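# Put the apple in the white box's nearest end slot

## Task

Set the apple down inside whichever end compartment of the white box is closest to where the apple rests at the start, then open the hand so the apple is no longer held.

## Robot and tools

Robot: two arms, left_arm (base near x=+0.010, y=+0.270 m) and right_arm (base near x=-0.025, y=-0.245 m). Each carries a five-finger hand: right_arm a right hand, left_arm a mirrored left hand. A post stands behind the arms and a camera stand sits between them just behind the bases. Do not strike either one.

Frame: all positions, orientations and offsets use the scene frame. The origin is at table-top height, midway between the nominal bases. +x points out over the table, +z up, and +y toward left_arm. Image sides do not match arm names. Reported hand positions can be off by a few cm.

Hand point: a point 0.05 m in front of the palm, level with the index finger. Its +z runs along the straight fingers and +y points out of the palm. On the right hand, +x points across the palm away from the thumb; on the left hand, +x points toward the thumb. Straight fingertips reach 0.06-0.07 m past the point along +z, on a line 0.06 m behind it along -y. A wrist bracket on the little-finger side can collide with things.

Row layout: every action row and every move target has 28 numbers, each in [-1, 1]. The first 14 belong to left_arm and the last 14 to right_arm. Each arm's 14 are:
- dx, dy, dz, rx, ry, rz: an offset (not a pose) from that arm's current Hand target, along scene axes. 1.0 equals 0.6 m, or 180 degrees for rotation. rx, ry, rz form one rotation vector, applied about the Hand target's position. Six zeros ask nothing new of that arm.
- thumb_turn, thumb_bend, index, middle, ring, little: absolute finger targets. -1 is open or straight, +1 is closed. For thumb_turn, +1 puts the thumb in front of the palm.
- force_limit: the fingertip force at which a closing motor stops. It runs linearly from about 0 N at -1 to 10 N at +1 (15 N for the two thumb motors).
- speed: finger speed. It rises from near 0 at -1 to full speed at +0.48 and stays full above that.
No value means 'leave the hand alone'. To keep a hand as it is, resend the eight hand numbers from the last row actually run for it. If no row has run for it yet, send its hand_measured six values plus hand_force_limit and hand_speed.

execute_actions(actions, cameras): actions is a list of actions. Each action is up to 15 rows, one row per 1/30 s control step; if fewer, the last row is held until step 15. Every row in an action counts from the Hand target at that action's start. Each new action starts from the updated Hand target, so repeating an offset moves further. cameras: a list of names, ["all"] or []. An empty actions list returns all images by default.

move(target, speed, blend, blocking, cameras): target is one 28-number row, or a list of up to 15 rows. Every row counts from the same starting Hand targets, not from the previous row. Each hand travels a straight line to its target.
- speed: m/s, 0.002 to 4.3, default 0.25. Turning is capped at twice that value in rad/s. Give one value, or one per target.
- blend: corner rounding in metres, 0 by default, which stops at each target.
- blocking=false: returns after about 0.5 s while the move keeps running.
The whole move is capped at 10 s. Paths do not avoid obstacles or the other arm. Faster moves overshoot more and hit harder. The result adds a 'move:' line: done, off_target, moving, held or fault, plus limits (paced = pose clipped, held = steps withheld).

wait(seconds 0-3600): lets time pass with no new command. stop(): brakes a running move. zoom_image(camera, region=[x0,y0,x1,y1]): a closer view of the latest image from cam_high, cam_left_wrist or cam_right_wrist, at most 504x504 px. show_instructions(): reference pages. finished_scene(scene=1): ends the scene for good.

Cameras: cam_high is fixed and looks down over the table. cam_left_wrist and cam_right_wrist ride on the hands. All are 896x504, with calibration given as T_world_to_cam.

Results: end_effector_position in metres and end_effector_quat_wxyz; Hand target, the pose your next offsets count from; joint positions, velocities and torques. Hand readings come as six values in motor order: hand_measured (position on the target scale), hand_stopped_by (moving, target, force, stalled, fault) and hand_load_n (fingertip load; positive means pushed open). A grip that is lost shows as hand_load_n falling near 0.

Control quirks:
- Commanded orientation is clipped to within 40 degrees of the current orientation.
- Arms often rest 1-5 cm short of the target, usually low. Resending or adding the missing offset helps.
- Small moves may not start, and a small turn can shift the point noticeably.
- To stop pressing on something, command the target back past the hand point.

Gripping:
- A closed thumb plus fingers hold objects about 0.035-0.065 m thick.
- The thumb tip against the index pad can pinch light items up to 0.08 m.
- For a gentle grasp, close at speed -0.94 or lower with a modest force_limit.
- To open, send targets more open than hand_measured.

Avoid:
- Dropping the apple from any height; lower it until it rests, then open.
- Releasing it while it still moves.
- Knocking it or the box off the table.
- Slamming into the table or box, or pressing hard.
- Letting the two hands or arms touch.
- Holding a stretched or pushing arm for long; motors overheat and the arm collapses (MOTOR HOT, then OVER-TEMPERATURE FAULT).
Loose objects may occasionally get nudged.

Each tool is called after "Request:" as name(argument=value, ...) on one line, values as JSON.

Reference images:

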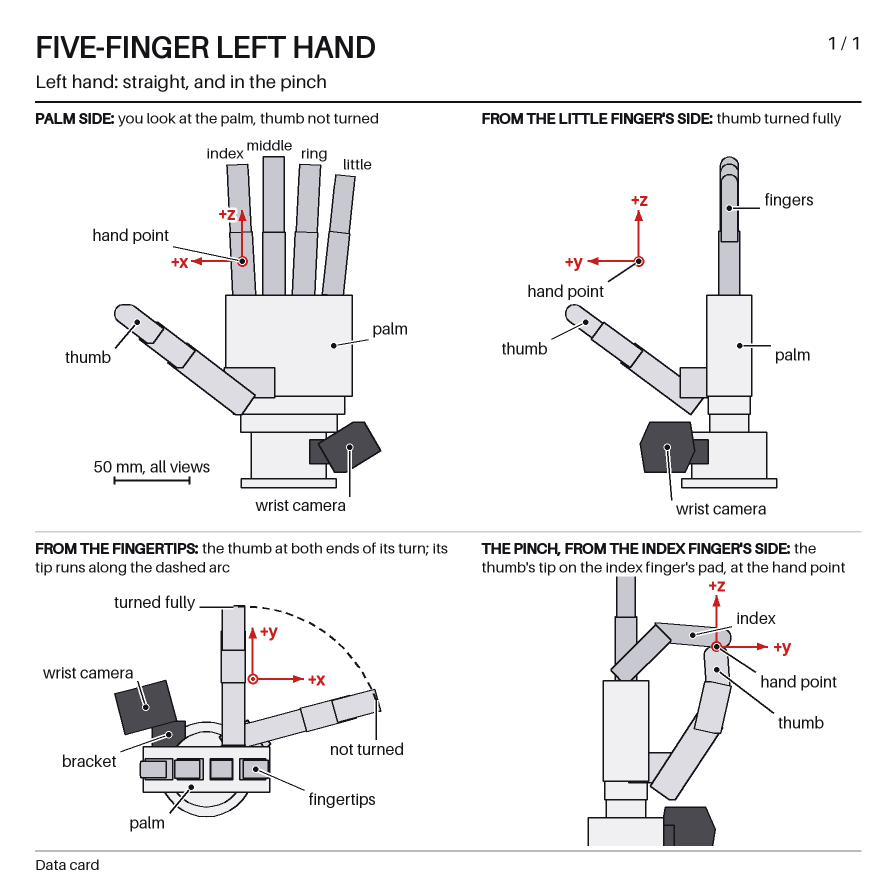

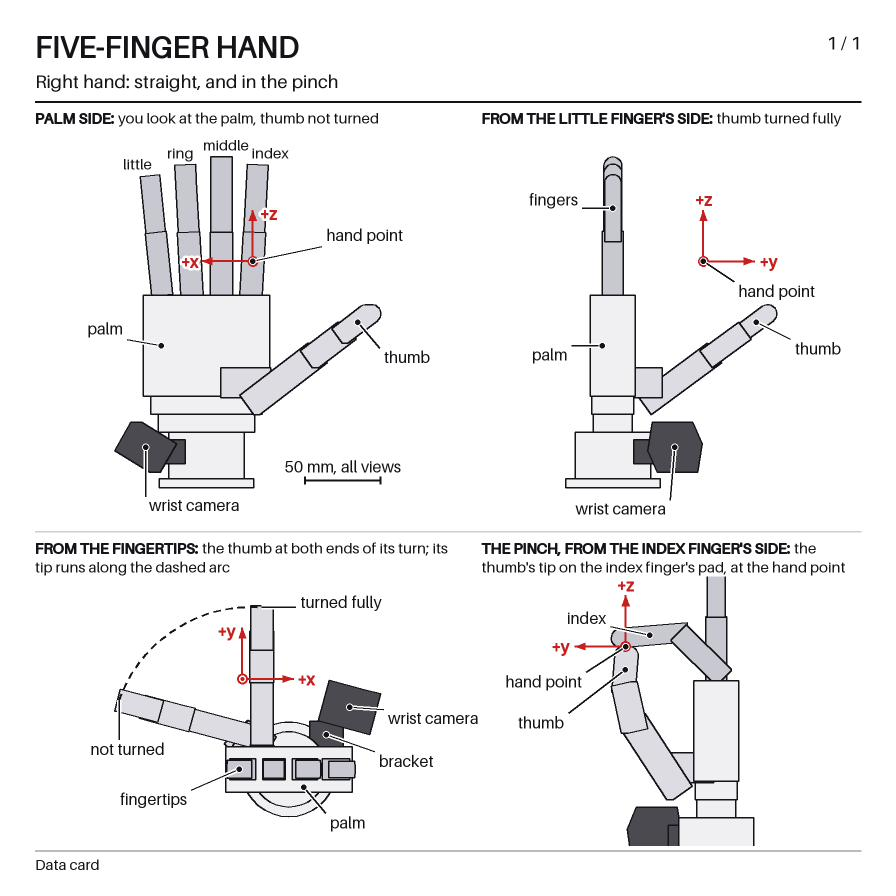

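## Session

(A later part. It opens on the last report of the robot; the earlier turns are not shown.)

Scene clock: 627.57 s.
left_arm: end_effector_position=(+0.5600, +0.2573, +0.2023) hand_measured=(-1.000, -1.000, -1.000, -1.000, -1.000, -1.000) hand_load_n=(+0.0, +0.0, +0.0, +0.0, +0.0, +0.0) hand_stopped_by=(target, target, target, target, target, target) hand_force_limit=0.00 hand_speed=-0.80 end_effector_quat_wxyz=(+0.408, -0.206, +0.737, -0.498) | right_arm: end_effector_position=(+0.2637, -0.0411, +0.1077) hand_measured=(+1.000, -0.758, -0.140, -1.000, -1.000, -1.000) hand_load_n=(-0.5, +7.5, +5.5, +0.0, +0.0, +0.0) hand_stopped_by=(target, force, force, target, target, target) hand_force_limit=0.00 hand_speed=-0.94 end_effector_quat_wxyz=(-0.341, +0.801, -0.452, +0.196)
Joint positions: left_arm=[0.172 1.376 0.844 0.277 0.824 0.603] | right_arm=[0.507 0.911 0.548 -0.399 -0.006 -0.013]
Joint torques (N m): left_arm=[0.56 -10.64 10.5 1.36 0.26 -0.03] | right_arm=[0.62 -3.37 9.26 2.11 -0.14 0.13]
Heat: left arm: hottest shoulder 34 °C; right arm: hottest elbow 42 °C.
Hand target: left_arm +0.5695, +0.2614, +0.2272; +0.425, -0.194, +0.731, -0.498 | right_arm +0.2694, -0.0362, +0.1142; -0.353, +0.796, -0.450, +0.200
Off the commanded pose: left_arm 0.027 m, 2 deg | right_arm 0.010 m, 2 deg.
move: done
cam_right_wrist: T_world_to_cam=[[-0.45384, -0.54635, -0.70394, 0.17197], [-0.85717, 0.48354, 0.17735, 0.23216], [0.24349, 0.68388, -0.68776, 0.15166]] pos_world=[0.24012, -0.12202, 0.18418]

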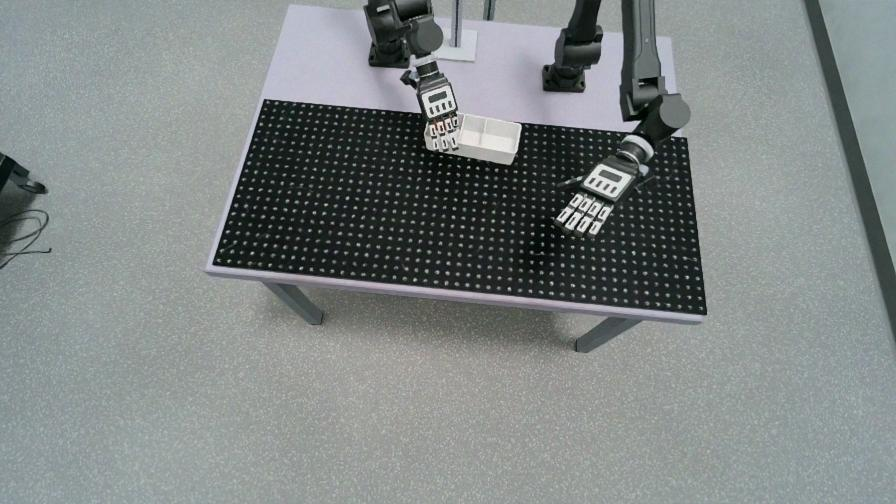

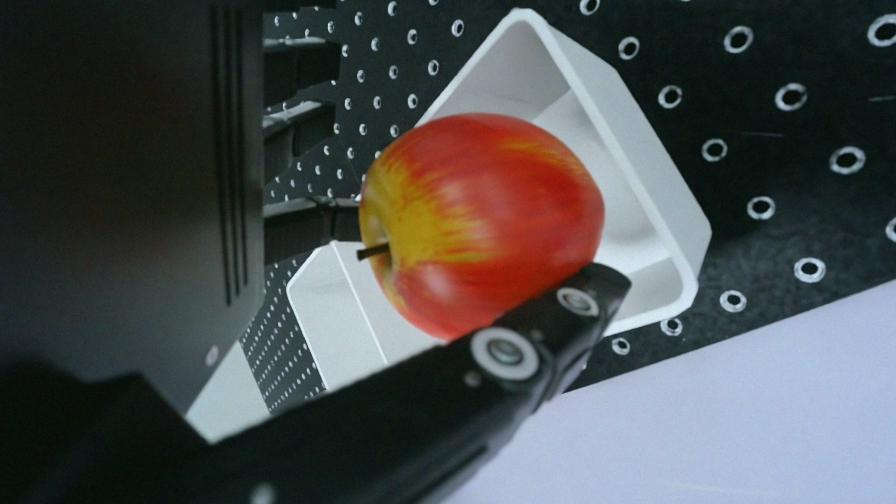

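Request:
move(target=[0,0,0,0,0,0,-1,-1,-1,-1,-1,-1,0,-0.8,0,0,-0.055,0,0,0,1,-0.74,-0.1,-1,-1,-1,0,-0.94], speed=0.05, cameras=["cam_high","cam_right_wrist"])

Request:
zoom_image(camera="cam_high", region=[395, 70, 535, 175])

Scene clock: 639.43 s.
left_arm: end_effector_position=(+0.5600, +0.2573, +0.2023) hand_measured=(-1.000, -1.000, -1.000, -1.000, -1.000, -1.000) hand_load_n=(-0.5, +0.0, +0.0, +0.0, +0.0, +0.0) hand_stopped_by=(target, target, target, target, target, target) hand_force_limit=0.00 hand_speed=-0.80 end_effector_quat_wxyz=(+0.408, -0.206, +0.737, -0.498) | right_arm: end_effector_position=(+0.2640, -0.0409, +0.0756) hand_measured=(+1.000, -0.758, -0.140, -1.000, -1.000, -1.000) hand_load_n=(-0.5, +7.0, +5.5, +0.0, +0.0, +0.0) hand_stopped_by=(target, force, force, target, target, target) hand_force_limit=0.00 hand_speed=-0.94 end_effector_quat_wxyz=(-0.342, +0.801, -0.452, +0.196)
Joint positions: left_arm=[0.172 1.376 0.844 0.277 0.824 0.603] | right_arm=[0.507 0.965 0.483 -0.279 -0.006 -0.013]
Joint torques (N m): left_arm=[0.09 -11.11 10.45 1.25 0.28 0] | right_arm=[0.56 -3.6 8.72 2.11 -0.15 0.13]
Heat: left arm: hottest shoulder 34 °C; right arm: hottest elbow 39 °C.
Hand target: left_arm +0.5695, +0.2614, +0.2272; +0.425, -0.194, +0.731, -0.498 | right_arm +0.2693, -0.0363, +0.0811; -0.353, +0.796, -0.450, +0.200
Off the commanded pose: left_arm 0.027 m, 2 deg | right_arm 0.009 m, 1 deg.
move: done
cam_right_wrist: T_world_to_cam=[[-0.45296, -0.54582, -0.70492, 0.14945], [-0.85738, 0.48343, 0.1766, 0.23814], [0.24439, 0.68438, -0.68695, 0.12911]] pos_world=[0.24032, -0.12192, 0.15199]

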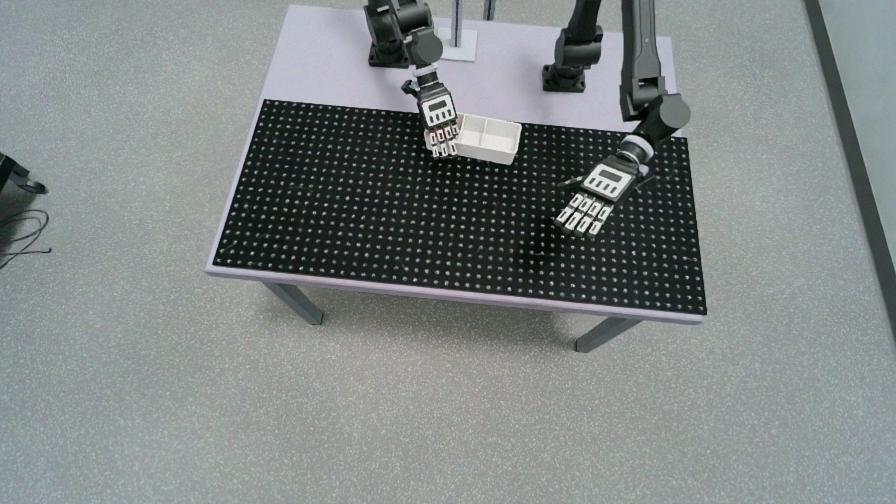

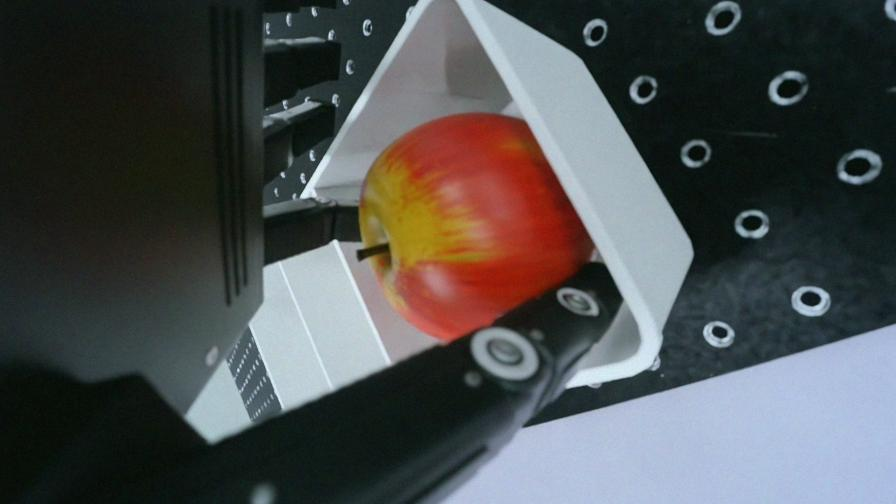

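Scaled by 3.600 from the camera's image (finer frame: 1280x720).

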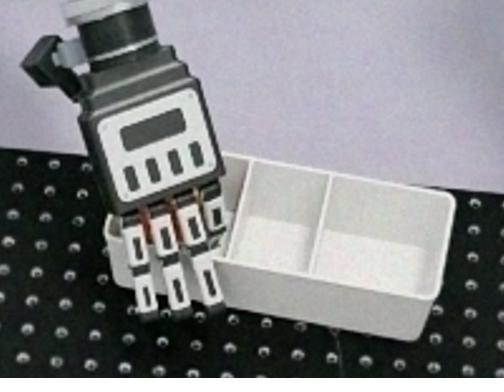

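Request:
zoom_image(camera="cam_high", region=[430, 105, 480, 155])

Scaled by 10.080 from the camera's image (finer frame: 1280x720).

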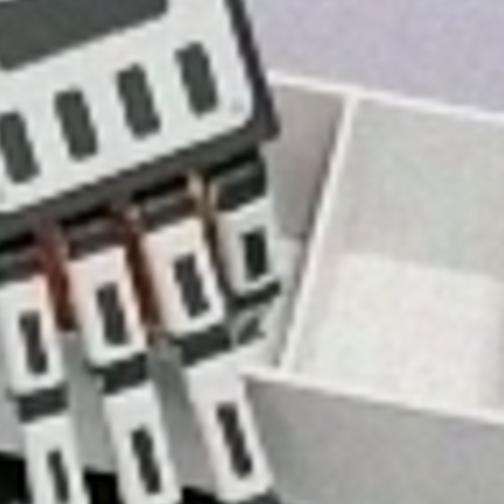

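Request:
zoom_image(camera="cam_right_wrist", region=[480, 180, 720, 420])

Scaled by 2.100 from the camera's image (finer frame: 1280x720).

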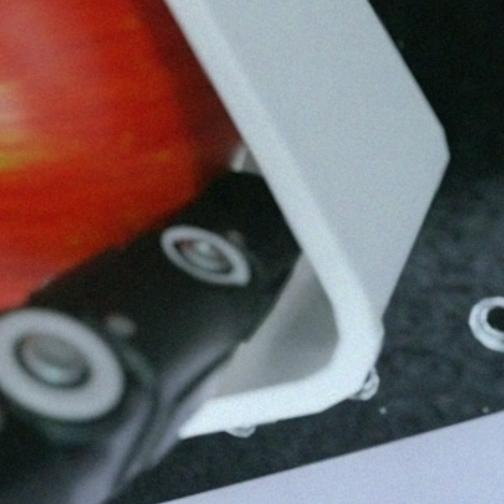

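Request:
move(target=[0,0,0,0,0,0,-1,-1,-1,-1,-1,-1,0,-0.8,0.0033,0.005,-0.02,0,0,0,1,-0.74,-0.1,-1,-1,-1,0,-0.94], speed=0.04, cameras=["cam_high","cam_right_wrist"])

Request:
zoom_image(camera="cam_high", region=[430, 105, 480, 155])

Request:
zoom_image(camera="cam_right_wrist", region=[400, 60, 700, 460])

Scene clock: 676.97 s.
left_arm: end_effector_position=(+0.5600, +0.2573, +0.2023) hand_measured=(-1.000, -1.000, -1.000, -1.000, -1.000, -1.000) hand_load_n=(+0.0, +0.0, +0.0, -0.5, +0.0, +0.0) hand_stopped_by=(target, target, target, target, target, target) hand_force_limit=0.00 hand_speed=-0.80 end_effector_quat_wxyz=(+0.408, -0.206, +0.737, -0.498) | right_arm: end_effector_position=(+0.2668, -0.0393, +0.0635) hand_measured=(+1.000, -0.758, -0.140, -1.000, -1.000, -1.000) hand_load_n=(-0.5, +7.5, +5.5, +0.0, +0.0, +0.0) hand_stopped_by=(target, force, force, target, target, target) hand_force_limit=0.00 hand_speed=-0.94 end_effector_quat_wxyz=(-0.341, +0.801, -0.452, +0.196)
Joint positions: left_arm=[0.172 1.376 0.844 0.277 0.824 0.603] | right_arm=[0.507 1.002 0.467 -0.226 -0.006 -0.013]
Joint torques (N m): left_arm=[0.56 -10.81 10.43 1.35 0.28 0] | right_arm=[1.03 -4.01 8.5 2.1 0.05 0.18]
Heat: left arm: hottest shoulder 33 °C; right arm: hottest elbow 34 °C.
Hand target: left_arm +0.5695, +0.2614, +0.2272; +0.425, -0.194, +0.731, -0.498 | right_arm +0.2713, -0.0332, +0.0692; -0.353, +0.796, -0.450, +0.200
Off the commanded pose: left_arm 0.027 m, 2 deg | right_arm 0.009 m, 2 deg.
move: done
cam_right_wrist: T_world_to_cam=[[-0.45315, -0.54595, -0.7047, 0.14306], [-0.85734, 0.48345, 0.17676, 0.24188], [0.24418, 0.68426, -0.68714, 0.11908]] pos_world=[0.24312, -0.12032, 0.13989]

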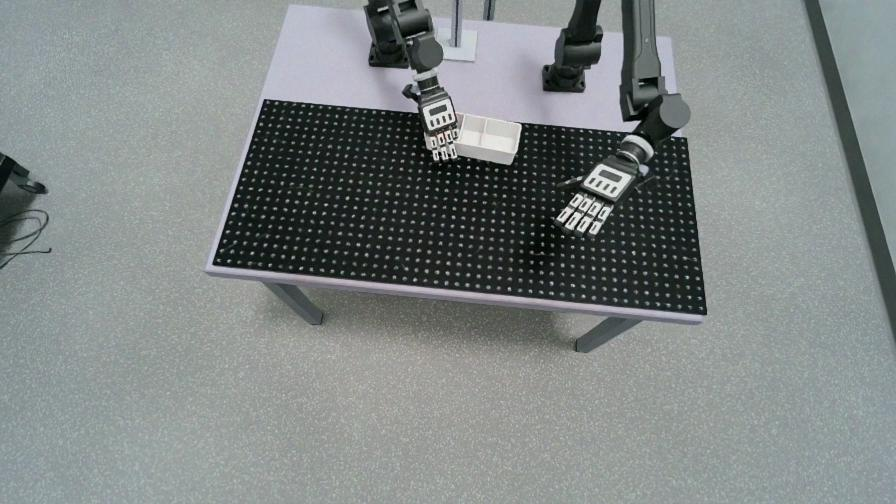

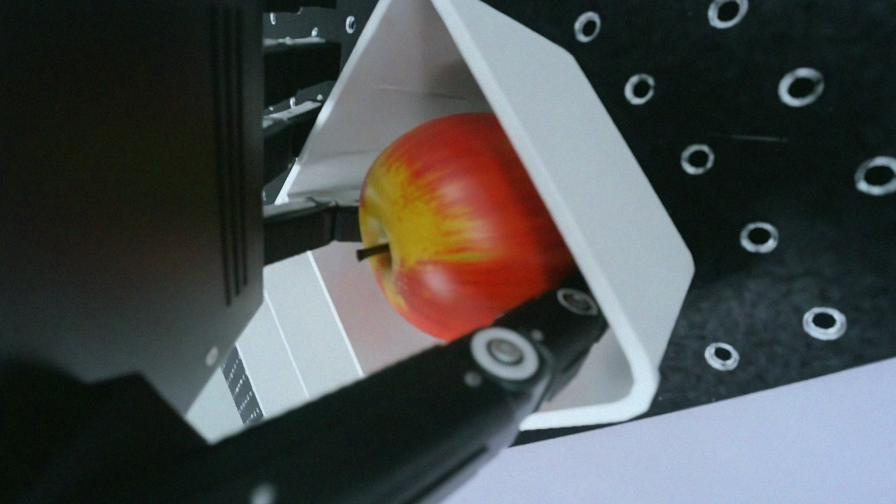

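Scaled by 10.080 from the camera's image (finer frame: 1280x720).

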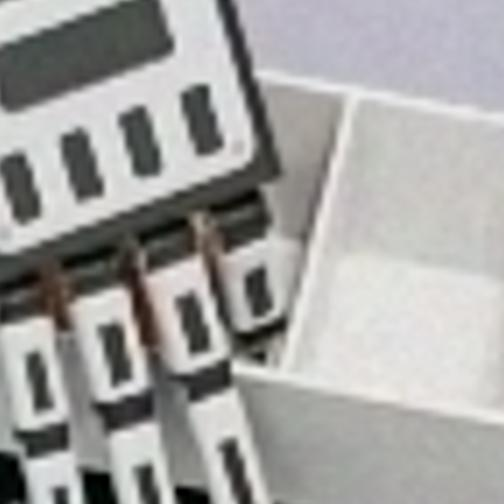

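Scaled by 1.260 from the camera's image (finer frame: 1280x720).

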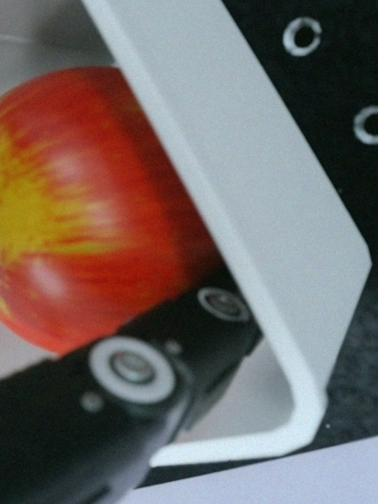

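Request:
move(target=[0,0,0,0,0,0,-1,-1,-1,-1,-1,-1,0,-0.8,0,0,-0.006,0,0,0,1,-0.74,-0.1,-1,-1,-1,0,-0.94], speed=0.03, cameras=["cam_high","cam_right_wrist"])

Scene clock: 685.90 s.
left_arm: end_effector_position=(+0.5600, +0.2573, +0.2023) hand_measured=(-1.000, -1.000, -1.000, -1.000, -1.000, -1.000) hand_load_n=(+0.0, +0.0, +0.0, +0.0, +0.0, +0.0) hand_stopped_by=(target, target, target, target, target, target) hand_force_limit=0.00 hand_speed=-0.80 end_effector_quat_wxyz=(+0.408, -0.206, +0.737, -0.498) | right_arm: end_effector_position=(+0.2679, -0.0387, +0.0623) hand_measured=(+1.000, -0.758, -0.140, -1.000, -1.000, -1.000) hand_load_n=(-0.5, +7.0, +5.5, +0.0, +0.0, +0.0) hand_stopped_by=(target, force, force, target, target, target) hand_force_limit=0.00 hand_speed=-0.94 end_effector_quat_wxyz=(-0.344, +0.800, -0.451, +0.197)
Joint positions: left_arm=[0.172 1.376 0.844 0.277 0.824 0.603] | right_arm=[0.507 1.007 0.463 -0.211 -0.006 -0.013]
Joint torques (N m): left_arm=[0.09 -10.75 10.45 1.32 0.27 -0.02] | right_arm=[1.08 -3.66 8.32 2.1 0.05 0.17]
Heat: left arm: hottest shoulder 33 °C; right arm: hottest elbow 33 °C.
Hand target: left_arm +0.5695, +0.2614, +0.2272; +0.425, -0.194, +0.731, -0.498 | right_arm +0.2713, -0.0332, +0.0656; -0.353, +0.796, -0.450, +0.200
Off the commanded pose: left_arm 0.027 m, 2 deg | right_arm 0.007 m, 1 deg.
move: done
cam_right_wrist: T_world_to_cam=[[-0.44918, -0.54367, -0.70898, 0.14243], [-0.85834, 0.48283, 0.17356, 0.24313], [0.24796, 0.68651, -0.68354, 0.11632]] pos_world=[0.24383, -0.11981, 0.13829]

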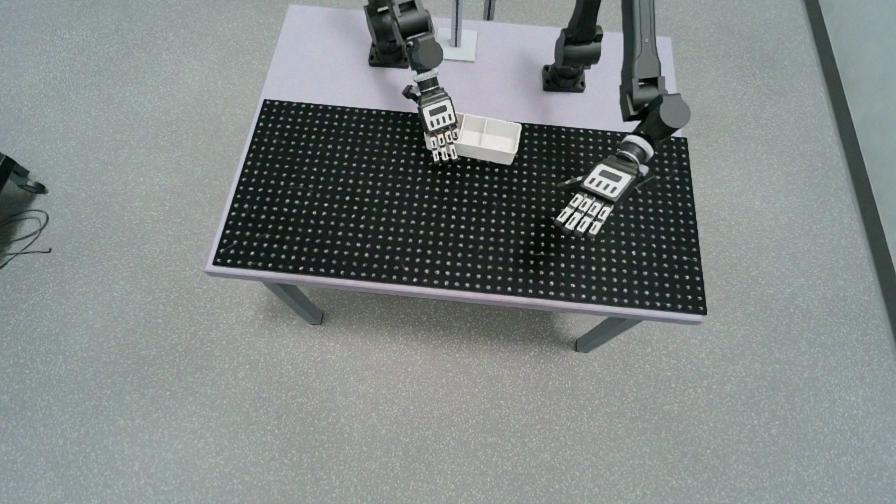

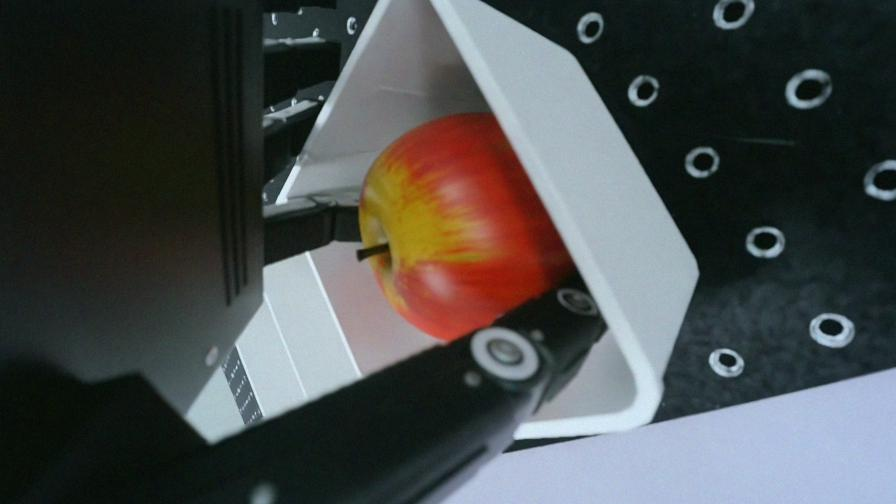

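Request:
zoom_image(camera="cam_high", region=[430, 105, 480, 155])

Request:
zoom_image(camera="cam_right_wrist", region=[400, 60, 700, 460])

Scaled by 10.080 from the camera's image (finer frame: 1280x720).

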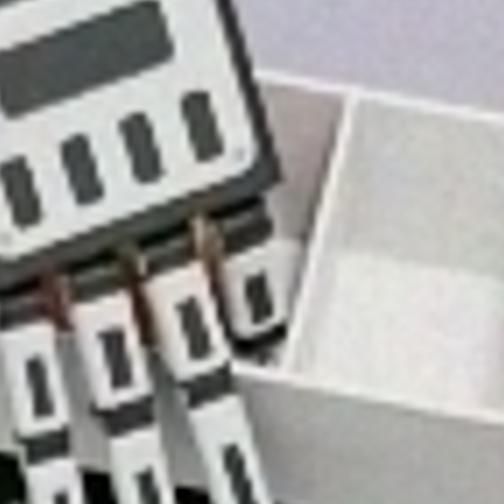

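Scaled by 1.260 from the camera's image (finer frame: 1280x720).

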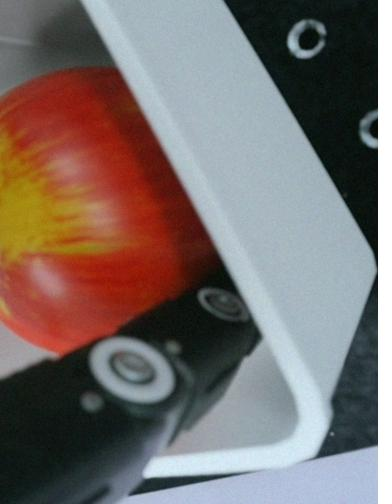

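Request:
move(target=[0,0,0,0,0,0,-1,-1,-1,-1,-1,-1,0,-0.8,-0.001,0,-0.0067,0,0,0,1,-0.74,-0.1,-1,-1,-1,0,-0.94], speed=0.03, cameras=["cam_high","cam_right_wrist"])

Scene clock: 699.10 s.
left_arm: end_effector_position=(+0.5600, +0.2573, +0.2023) hand_measured=(-1.000, -1.000, -1.000, -1.000, -1.000, -1.000) hand_load_n=(+0.0, +0.0, +0.0, +0.0, +0.0, +0.0) hand_stopped_by=(target, target, target, target, target, target) hand_force_limit=0.00 hand_speed=-0.80 end_effector_quat_wxyz=(+0.408, -0.206, +0.737, -0.498) | right_arm: end_effector_position=(+0.2690, -0.0384, +0.0597) hand_measured=(+1.000, -0.758, -0.140, -1.000, -1.000, -1.000) hand_load_n=(-0.5, +7.0, +5.5, +0.0, +0.0, +0.0) hand_stopped_by=(target, force, force, target, target, target) hand_force_limit=0.00 hand_speed=-0.94 end_effector_quat_wxyz=(-0.346, +0.799, -0.451, +0.199)
Joint positions: left_arm=[0.172 1.376 0.844 0.277 0.824 0.603] | right_arm=[0.507 1.014 0.457 -0.193 -0.004 -0.013]
Joint torques (N m): left_arm=[0.09 -10.4 10.52 1.39 0.3 0.02] | right_arm=[1.14 -3.72 8.1 2 0.03 0.18]
Heat: left arm: hottest shoulder 33 °C; right arm: hottest elbow 32 °C.
Hand target: left_arm +0.5695, +0.2614, +0.2272; +0.425, -0.194, +0.731, -0.498 | right_arm +0.2707, -0.0332, +0.0616; -0.353, +0.796, -0.450, +0.200
Off the commanded pose: left_arm 0.027 m, 2 deg | right_arm 0.006 m, 1 deg.
move: done
cam_right_wrist: T_world_to_cam=[[-0.44639, -0.54199, -0.71202, 0.14077], [-0.8586, 0.48356, 0.1702, 0.24465], [0.25205, 0.68732, -0.68121, 0.1129]] pos_world=[0.24444, -0.11961, 0.1355]

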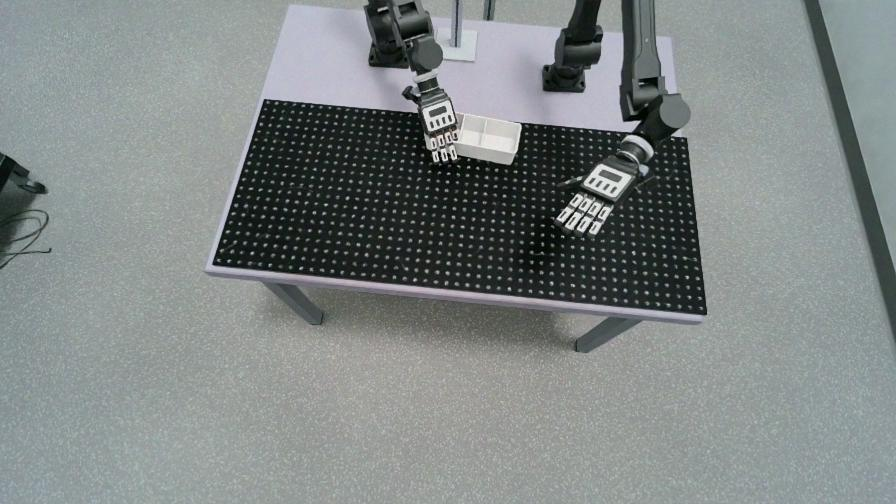

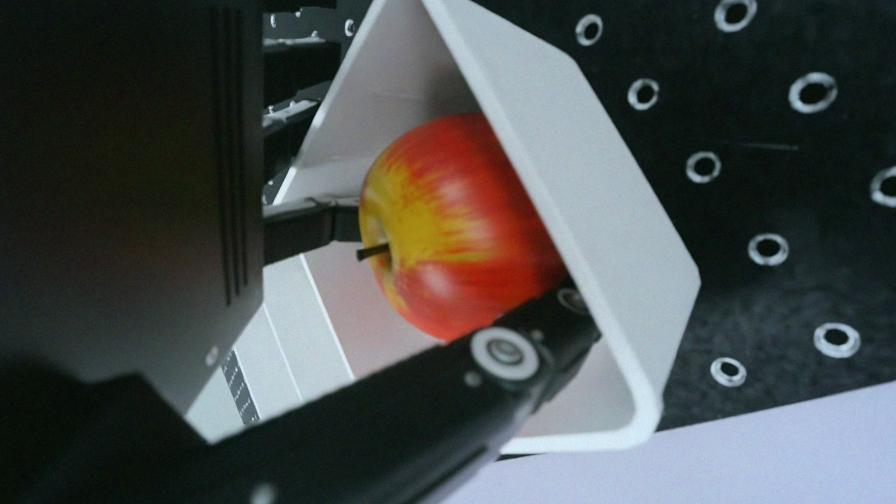

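Request:
zoom_image(camera="cam_high", region=[430, 105, 480, 155])

Request:
zoom_image(camera="cam_right_wrist", region=[400, 60, 700, 460])

Scaled by 10.080 from the camera's image (finer frame: 1280x720).

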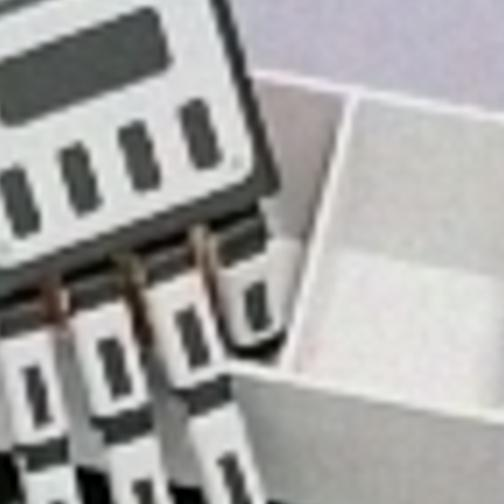

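Scaled by 1.260 from the camera's image (finer frame: 1280x720).

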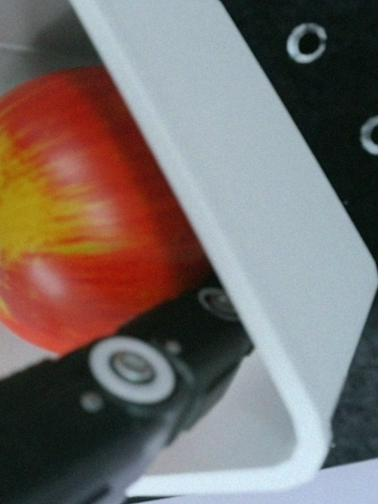

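Request:
move(target=[0,0,0,0,0,0,-1,-1,-1,-1,-1,-1,0,-0.8,-0.001,0,-0.006,0,0,0,1,-0.74,-0.1,-1,-1,-1,0,-0.94], speed=0.03, cameras=["cam_high","cam_right_wrist"])

Request:
zoom_image(camera="cam_high", region=[430, 105, 480, 155])

Scene clock: 712.07 s.
left_arm: end_effector_position=(+0.5600, +0.2573, +0.2023) hand_measured=(-1.000, -1.000, -1.000, -1.000, -1.000, -1.000) hand_load_n=(+0.0, +0.5, +0.0, +0.0, +0.0, +0.0) hand_stopped_by=(target, target, target, target, target, target) hand_force_limit=0.00 hand_speed=-0.80 end_effector_quat_wxyz=(+0.408, -0.206, +0.737, -0.498) | right_arm: end_effector_position=(+0.2701, -0.0382, +0.0580) hand_measured=(+1.000, -0.758, -0.140, -1.000, -1.000, -1.000) hand_load_n=(-0.5, +7.5, +5.5, +0.0, +0.0, +0.0) hand_stopped_by=(target, force, force, target, target, target) hand_force_limit=0.00 hand_speed=-0.94 end_effector_quat_wxyz=(-0.347, +0.797, -0.450, +0.201)
Joint positions: left_arm=[0.172 1.376 0.844 0.277 0.824 0.603] | right_arm=[0.507 1.019 0.451 -0.177 -0.002 -0.013]
Joint torques (N m): left_arm=[0.79 -10.75 10.45 1.32 0.28 0.01] | right_arm=[1.2 -3.6 7.88 1.95 -0.01 0.19]
Heat: left arm: hottest shoulder 33 °C; right arm: hottest elbow 31 °C.
Hand target: left_arm +0.5695, +0.2614, +0.2272; +0.425, -0.194, +0.731, -0.498 | right_arm +0.2702, -0.0332, +0.0581; -0.353, +0.796, -0.450, +0.200
Off the commanded pose: left_arm 0.027 m, 2 deg | right_arm 0.005 m, 1 deg.
move: done
cam_right_wrist: T_world_to_cam=[[-0.44314, -0.54008, -0.7155, 0.1394], [-0.85887, 0.48446, 0.16625, 0.24615], [0.25684, 0.6882, -0.67854, 0.10992]] pos_world=[0.24495, -0.11961, 0.1334]

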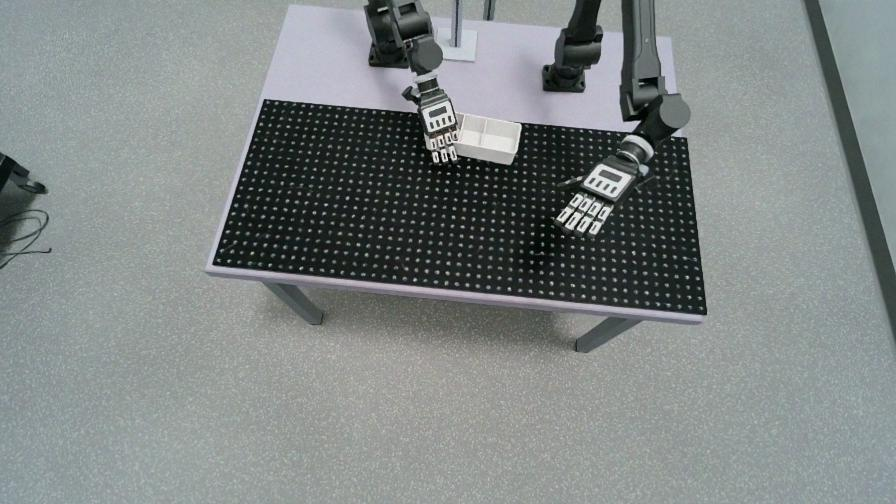

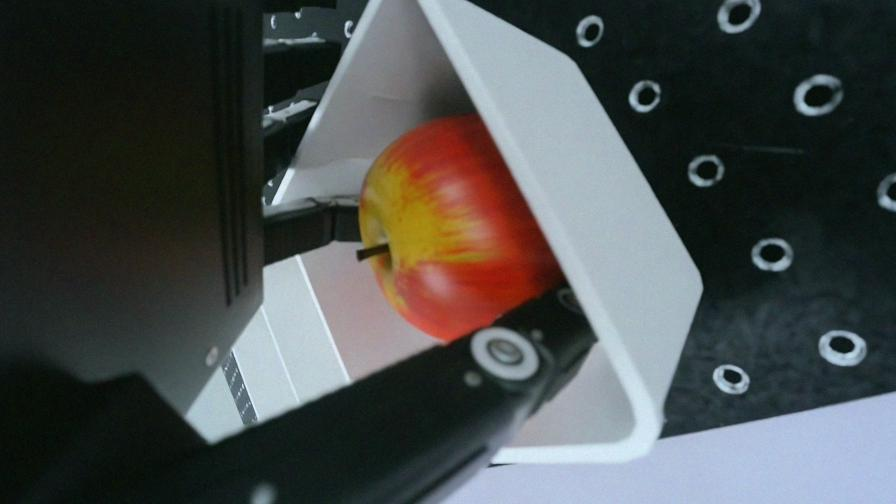

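Scaled by 10.080 from the camera's image (finer frame: 1280x720).

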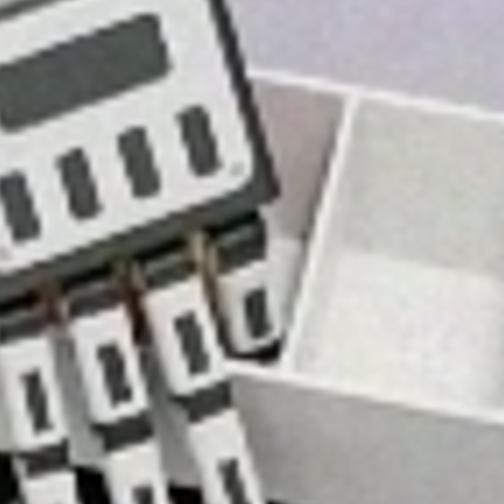

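Request:
zoom_image(camera="cam_right_wrist", region=[260, 80, 640, 400])

Scaled by 1.326 from the camera's image (finer frame: 1280x720).

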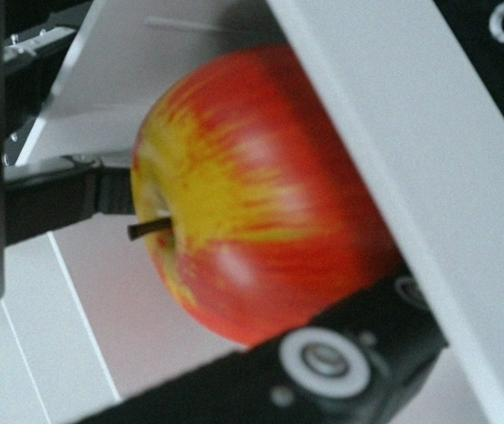

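Request:
move(target=[0,0,0,0,0,0,-1,-1,-1,-1,-1,-1,0,-0.8,-0.003,0,-0.005,0,0,0,1,-0.74,-0.1,-1,-1,-1,0,-0.94], speed=0.03, cameras=["cam_high","cam_right_wrist"])

Request:
zoom_image(camera="cam_right_wrist", region=[260, 80, 640, 400])

Scene clock: 733.50 s.
left_arm: end_effector_position=(+0.5600, +0.2573, +0.2023) hand_measured=(-1.000, -1.000, -1.000, -1.000, -1.000, -1.000) hand_load_n=(+0.0, +0.0, +0.0, +0.0, +0.0, +0.0) hand_stopped_by=(target, target, target, target, target, target) hand_force_limit=0.00 hand_speed=-0.80 end_effector_quat_wxyz=(+0.408, -0.206, +0.737, -0.498) | right_arm: end_effector_position=(+0.2703, -0.0382, +0.0571) hand_measured=(+1.000, -0.758, -0.140, -1.000, -1.000, -1.000) hand_load_n=(-0.5, +7.5, +5.0, +0.0, +0.0, +0.0) hand_stopped_by=(target, force, force, target, target, target) hand_force_limit=0.00 hand_speed=-0.94 end_effector_quat_wxyz=(-0.350, +0.796, -0.451, +0.203)
Joint positions: left_arm=[0.172 1.376 0.844 0.277 0.824 0.603] | right_arm=[0.507 1.019 0.446 -0.166 -0.001 -0.011]
Joint torques (N m): left_arm=[0.21 -10.64 10.52 1.25 0.27 0.01] | right_arm=[1.44 -3.49 7.64 1.91 0.05 0.18]
Heat: left arm: hottest shoulder 33 °C; right arm: hottest elbow 30 °C.
Hand target: left_arm +0.5695, +0.2614, +0.2272; +0.425, -0.194, +0.731, -0.498 | right_arm +0.2683, -0.0333, +0.0550; -0.353, +0.796, -0.450, +0.200
Off the commanded pose: left_arm 0.027 m, 2 deg | right_arm 0.006 m, 1 deg.
move: done
cam_right_wrist: T_world_to_cam=[[-0.44119, -0.53689, -0.7191, 0.13869], [-0.85858, 0.4857, 0.16414, 0.24655], [0.26114, 0.68981, -0.67525, 0.10803]] pos_world=[0.24466, -0.1198, 0.13221]

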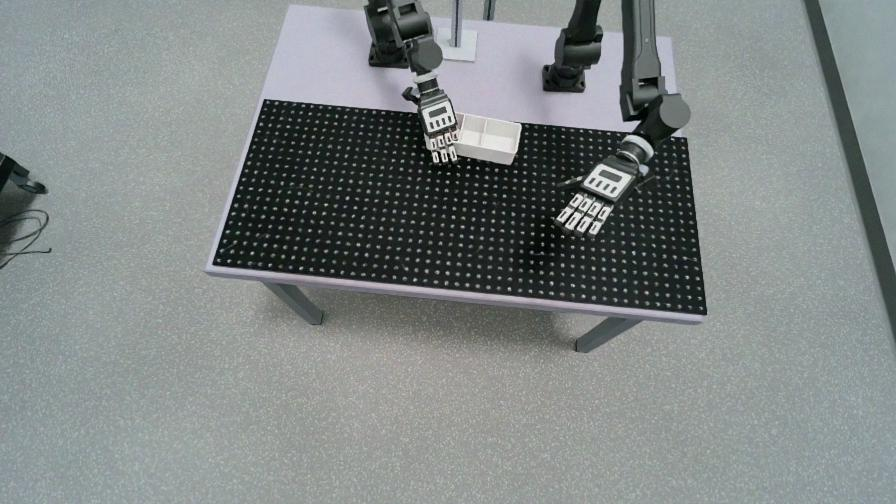

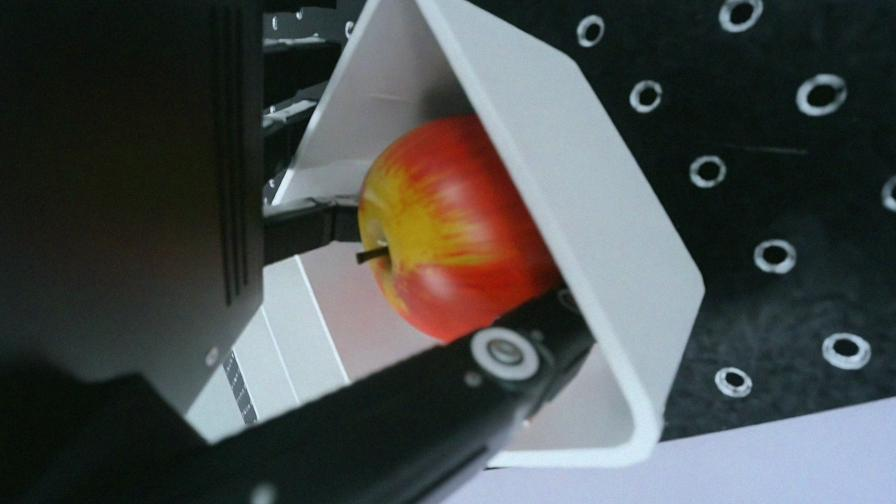

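Scaled by 1.326 from the camera's image (finer frame: 1280x720).

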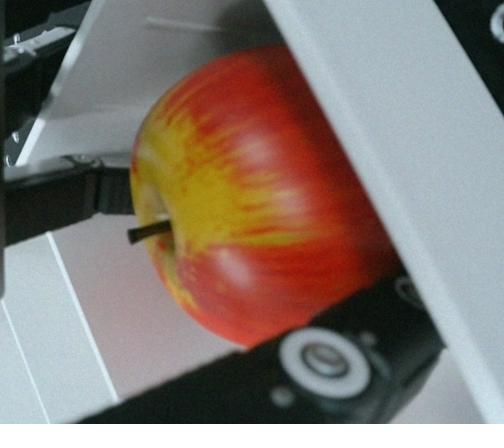

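Request:
move(target=[0,0,0,0,0,0,-1,-1,-1,-1,-1,-1,0,-0.8,0,0,0,0,0,0,1,-0.81,-0.32,-1,-1,-1,0,-0.94], cameras=["cam_high","cam_right_wrist"])

Request:
zoom_image(camera="cam_right_wrist", region=[260, 80, 640, 400])

Request:
zoom_image(camera="cam_high", region=[420, 95, 500, 165])

Scene clock: 777.90 s.
left_arm: end_effector_position=(+0.5600, +0.2573, +0.2023) hand_measured=(-1.000, -1.000, -1.000, -1.000, -1.000, -1.000) hand_load_n=(+0.0, +0.0, +0.0, +0.0, +0.0, +0.0) hand_stopped_by=(target, target, target, target, target, target) hand_force_limit=0.00 hand_speed=-0.80 end_effector_quat_wxyz=(+0.408, -0.206, +0.737, -0.498) | right_arm: end_effector_position=(+0.2702, -0.0386, +0.0567) hand_measured=(+1.000, -0.810, -0.320, -1.000, -1.000, -1.000) hand_load_n=(+0.0, +0.0, +0.0, +0.0, +0.0, +0.0) hand_stopped_by=(target, target, target, target, target, target) hand_force_limit=0.00 hand_speed=-0.94 end_effector_quat_wxyz=(-0.349, +0.796, -0.451, +0.203)
Joint positions: left_arm=[0.172 1.376 0.844 0.277 0.824 0.603] | right_arm=[0.507 1.019 0.445 -0.166 0.001 -0.011]
Joint torques (N m): left_arm=[0.44 -10.64 10.52 1.36 0.28 -0.01] | right_arm=[1.44 -3.49 7.68 1.91 -0.03 0.19]
Heat: left arm: hottest shoulder 33 °C; right arm: hottest wrist pitch 29 °C.
Hand target: left_arm +0.5695, +0.2614, +0.2272; +0.425, -0.194, +0.731, -0.498 | right_arm +0.2682, -0.0333, +0.0549; -0.353, +0.796, -0.450, +0.200
Off the commanded pose: left_arm 0.027 m, 2 deg | right_arm 0.006 m, 1 deg.
move: done
cam_right_wrist: T_world_to_cam=[[-0.44222, -0.53699, -0.71839, 0.13841], [-0.85772, 0.48736, 0.16368, 0.24671], [0.26222, 0.68856, -0.67611, 0.10776]] pos_world=[0.24456, -0.12011, 0.13191]

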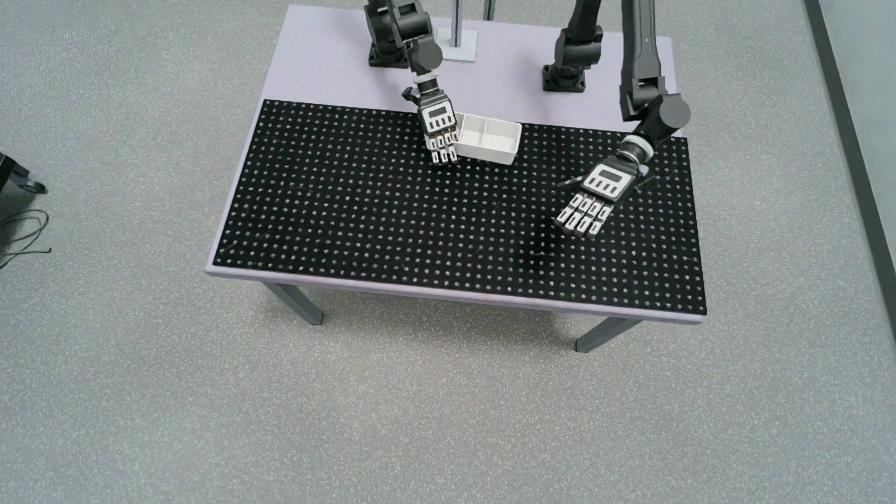

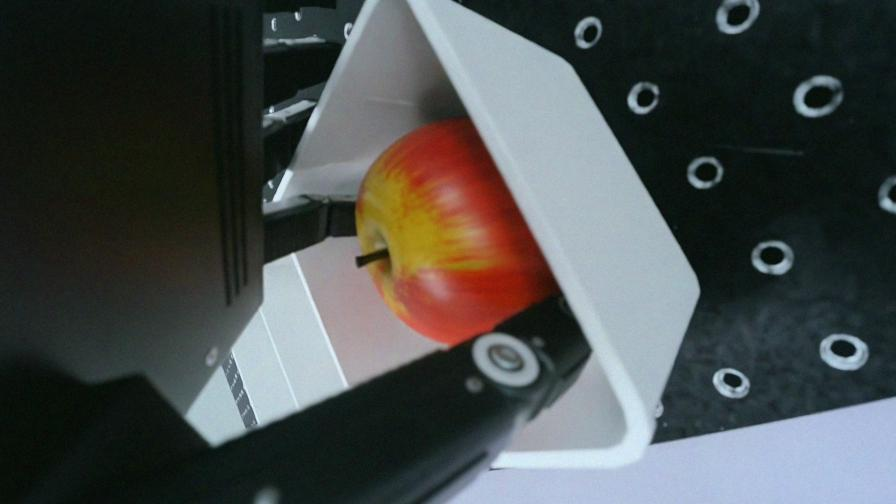

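Scaled by 1.326 from the camera's image (finer frame: 1280x720).

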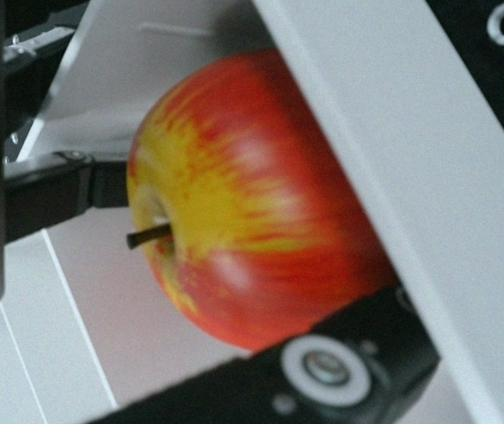

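Scaled by 6.300 from the camera's image (finer frame: 1280x720).

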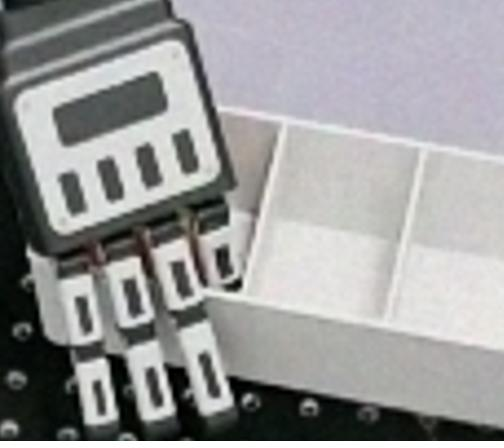

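Request:
move(target=[0,0,0,0,0,0,-1,-1,-1,-1,-1,-1,0,-0.8,0.022,0.013,0.036,0.007,-0.012,0,1,-0.81,-0.32,-1,-1,-1,0,-0.94], speed=0.03, cameras=["cam_right_wrist"])

Scene clock: 783.57 s.
left_arm: end_effector_position=(+0.5600, +0.2573, +0.2023) hand_measured=(-1.000, -1.000, -1.000, -1.000, -1.000, -1.000) hand_load_n=(+0.0, +0.0, +0.0, +0.0, +0.0, +0.0) hand_stopped_by=(target, target, target, target, target, target) hand_force_limit=0.00 hand_speed=-0.80 end_effector_quat_wxyz=(+0.408, -0.206, +0.737, -0.498) | right_arm: end_effector_position=(+0.2702, -0.0386, +0.0567) hand_measured=(+1.000, -0.810, -0.320, -1.000, -1.000, -1.000) hand_load_n=(+0.0, +0.0, -0.5, +0.0, +0.0, +0.0) hand_stopped_by=(target, target, target, target, target, target) hand_force_limit=0.00 hand_speed=-0.94 end_effector_quat_wxyz=(-0.349, +0.796, -0.451, +0.203)
Joint positions: left_arm=[0.172 1.376 0.844 0.277 0.824 0.603] | right_arm=[0.507 1.019 0.445 -0.166 0.001 -0.011]
Joint torques (N m): left_arm=[0.26 -10.81 10.37 1.2 0.29 0] | right_arm=[1.44 -4.6 10.41 1.62 -0.05 0.2]
Heat: left arm: hottest shoulder 33 °C; right arm: hottest wrist pitch 29 °C.
Hand target: left_arm +0.5695, +0.2614, +0.2272; +0.425, -0.194, +0.731, -0.498 | right_arm +0.2814, -0.0255, +0.0764; -0.370, +0.788, -0.445, +0.210
Off the commanded pose: left_arm 0.027 m, 2 deg | right_arm 0.026 m, 3 deg.
move: off_target (right_arm)
cam_right_wrist: T_world_to_cam=[[-0.44222, -0.53699, -0.71839, 0.13841], [-0.85772, 0.48736, 0.16368, 0.24671], [0.26222, 0.68856, -0.67611, 0.10776]] pos_world=[0.24456, -0.12011, 0.13191]

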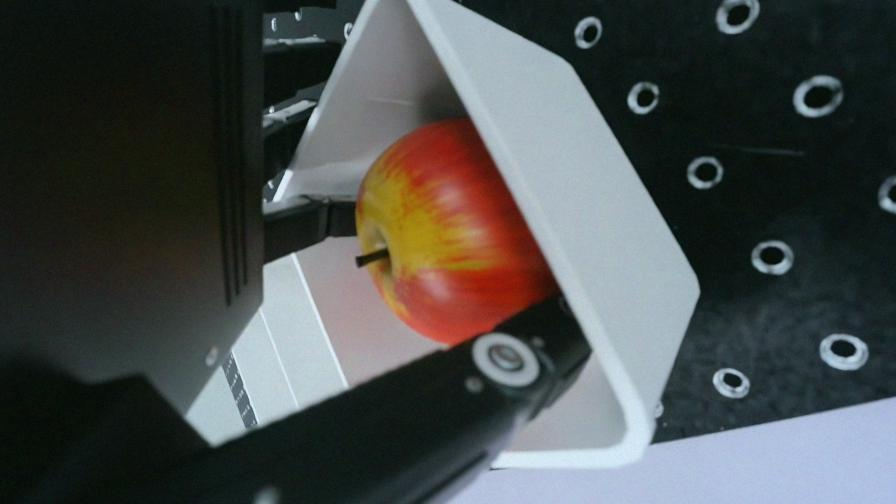

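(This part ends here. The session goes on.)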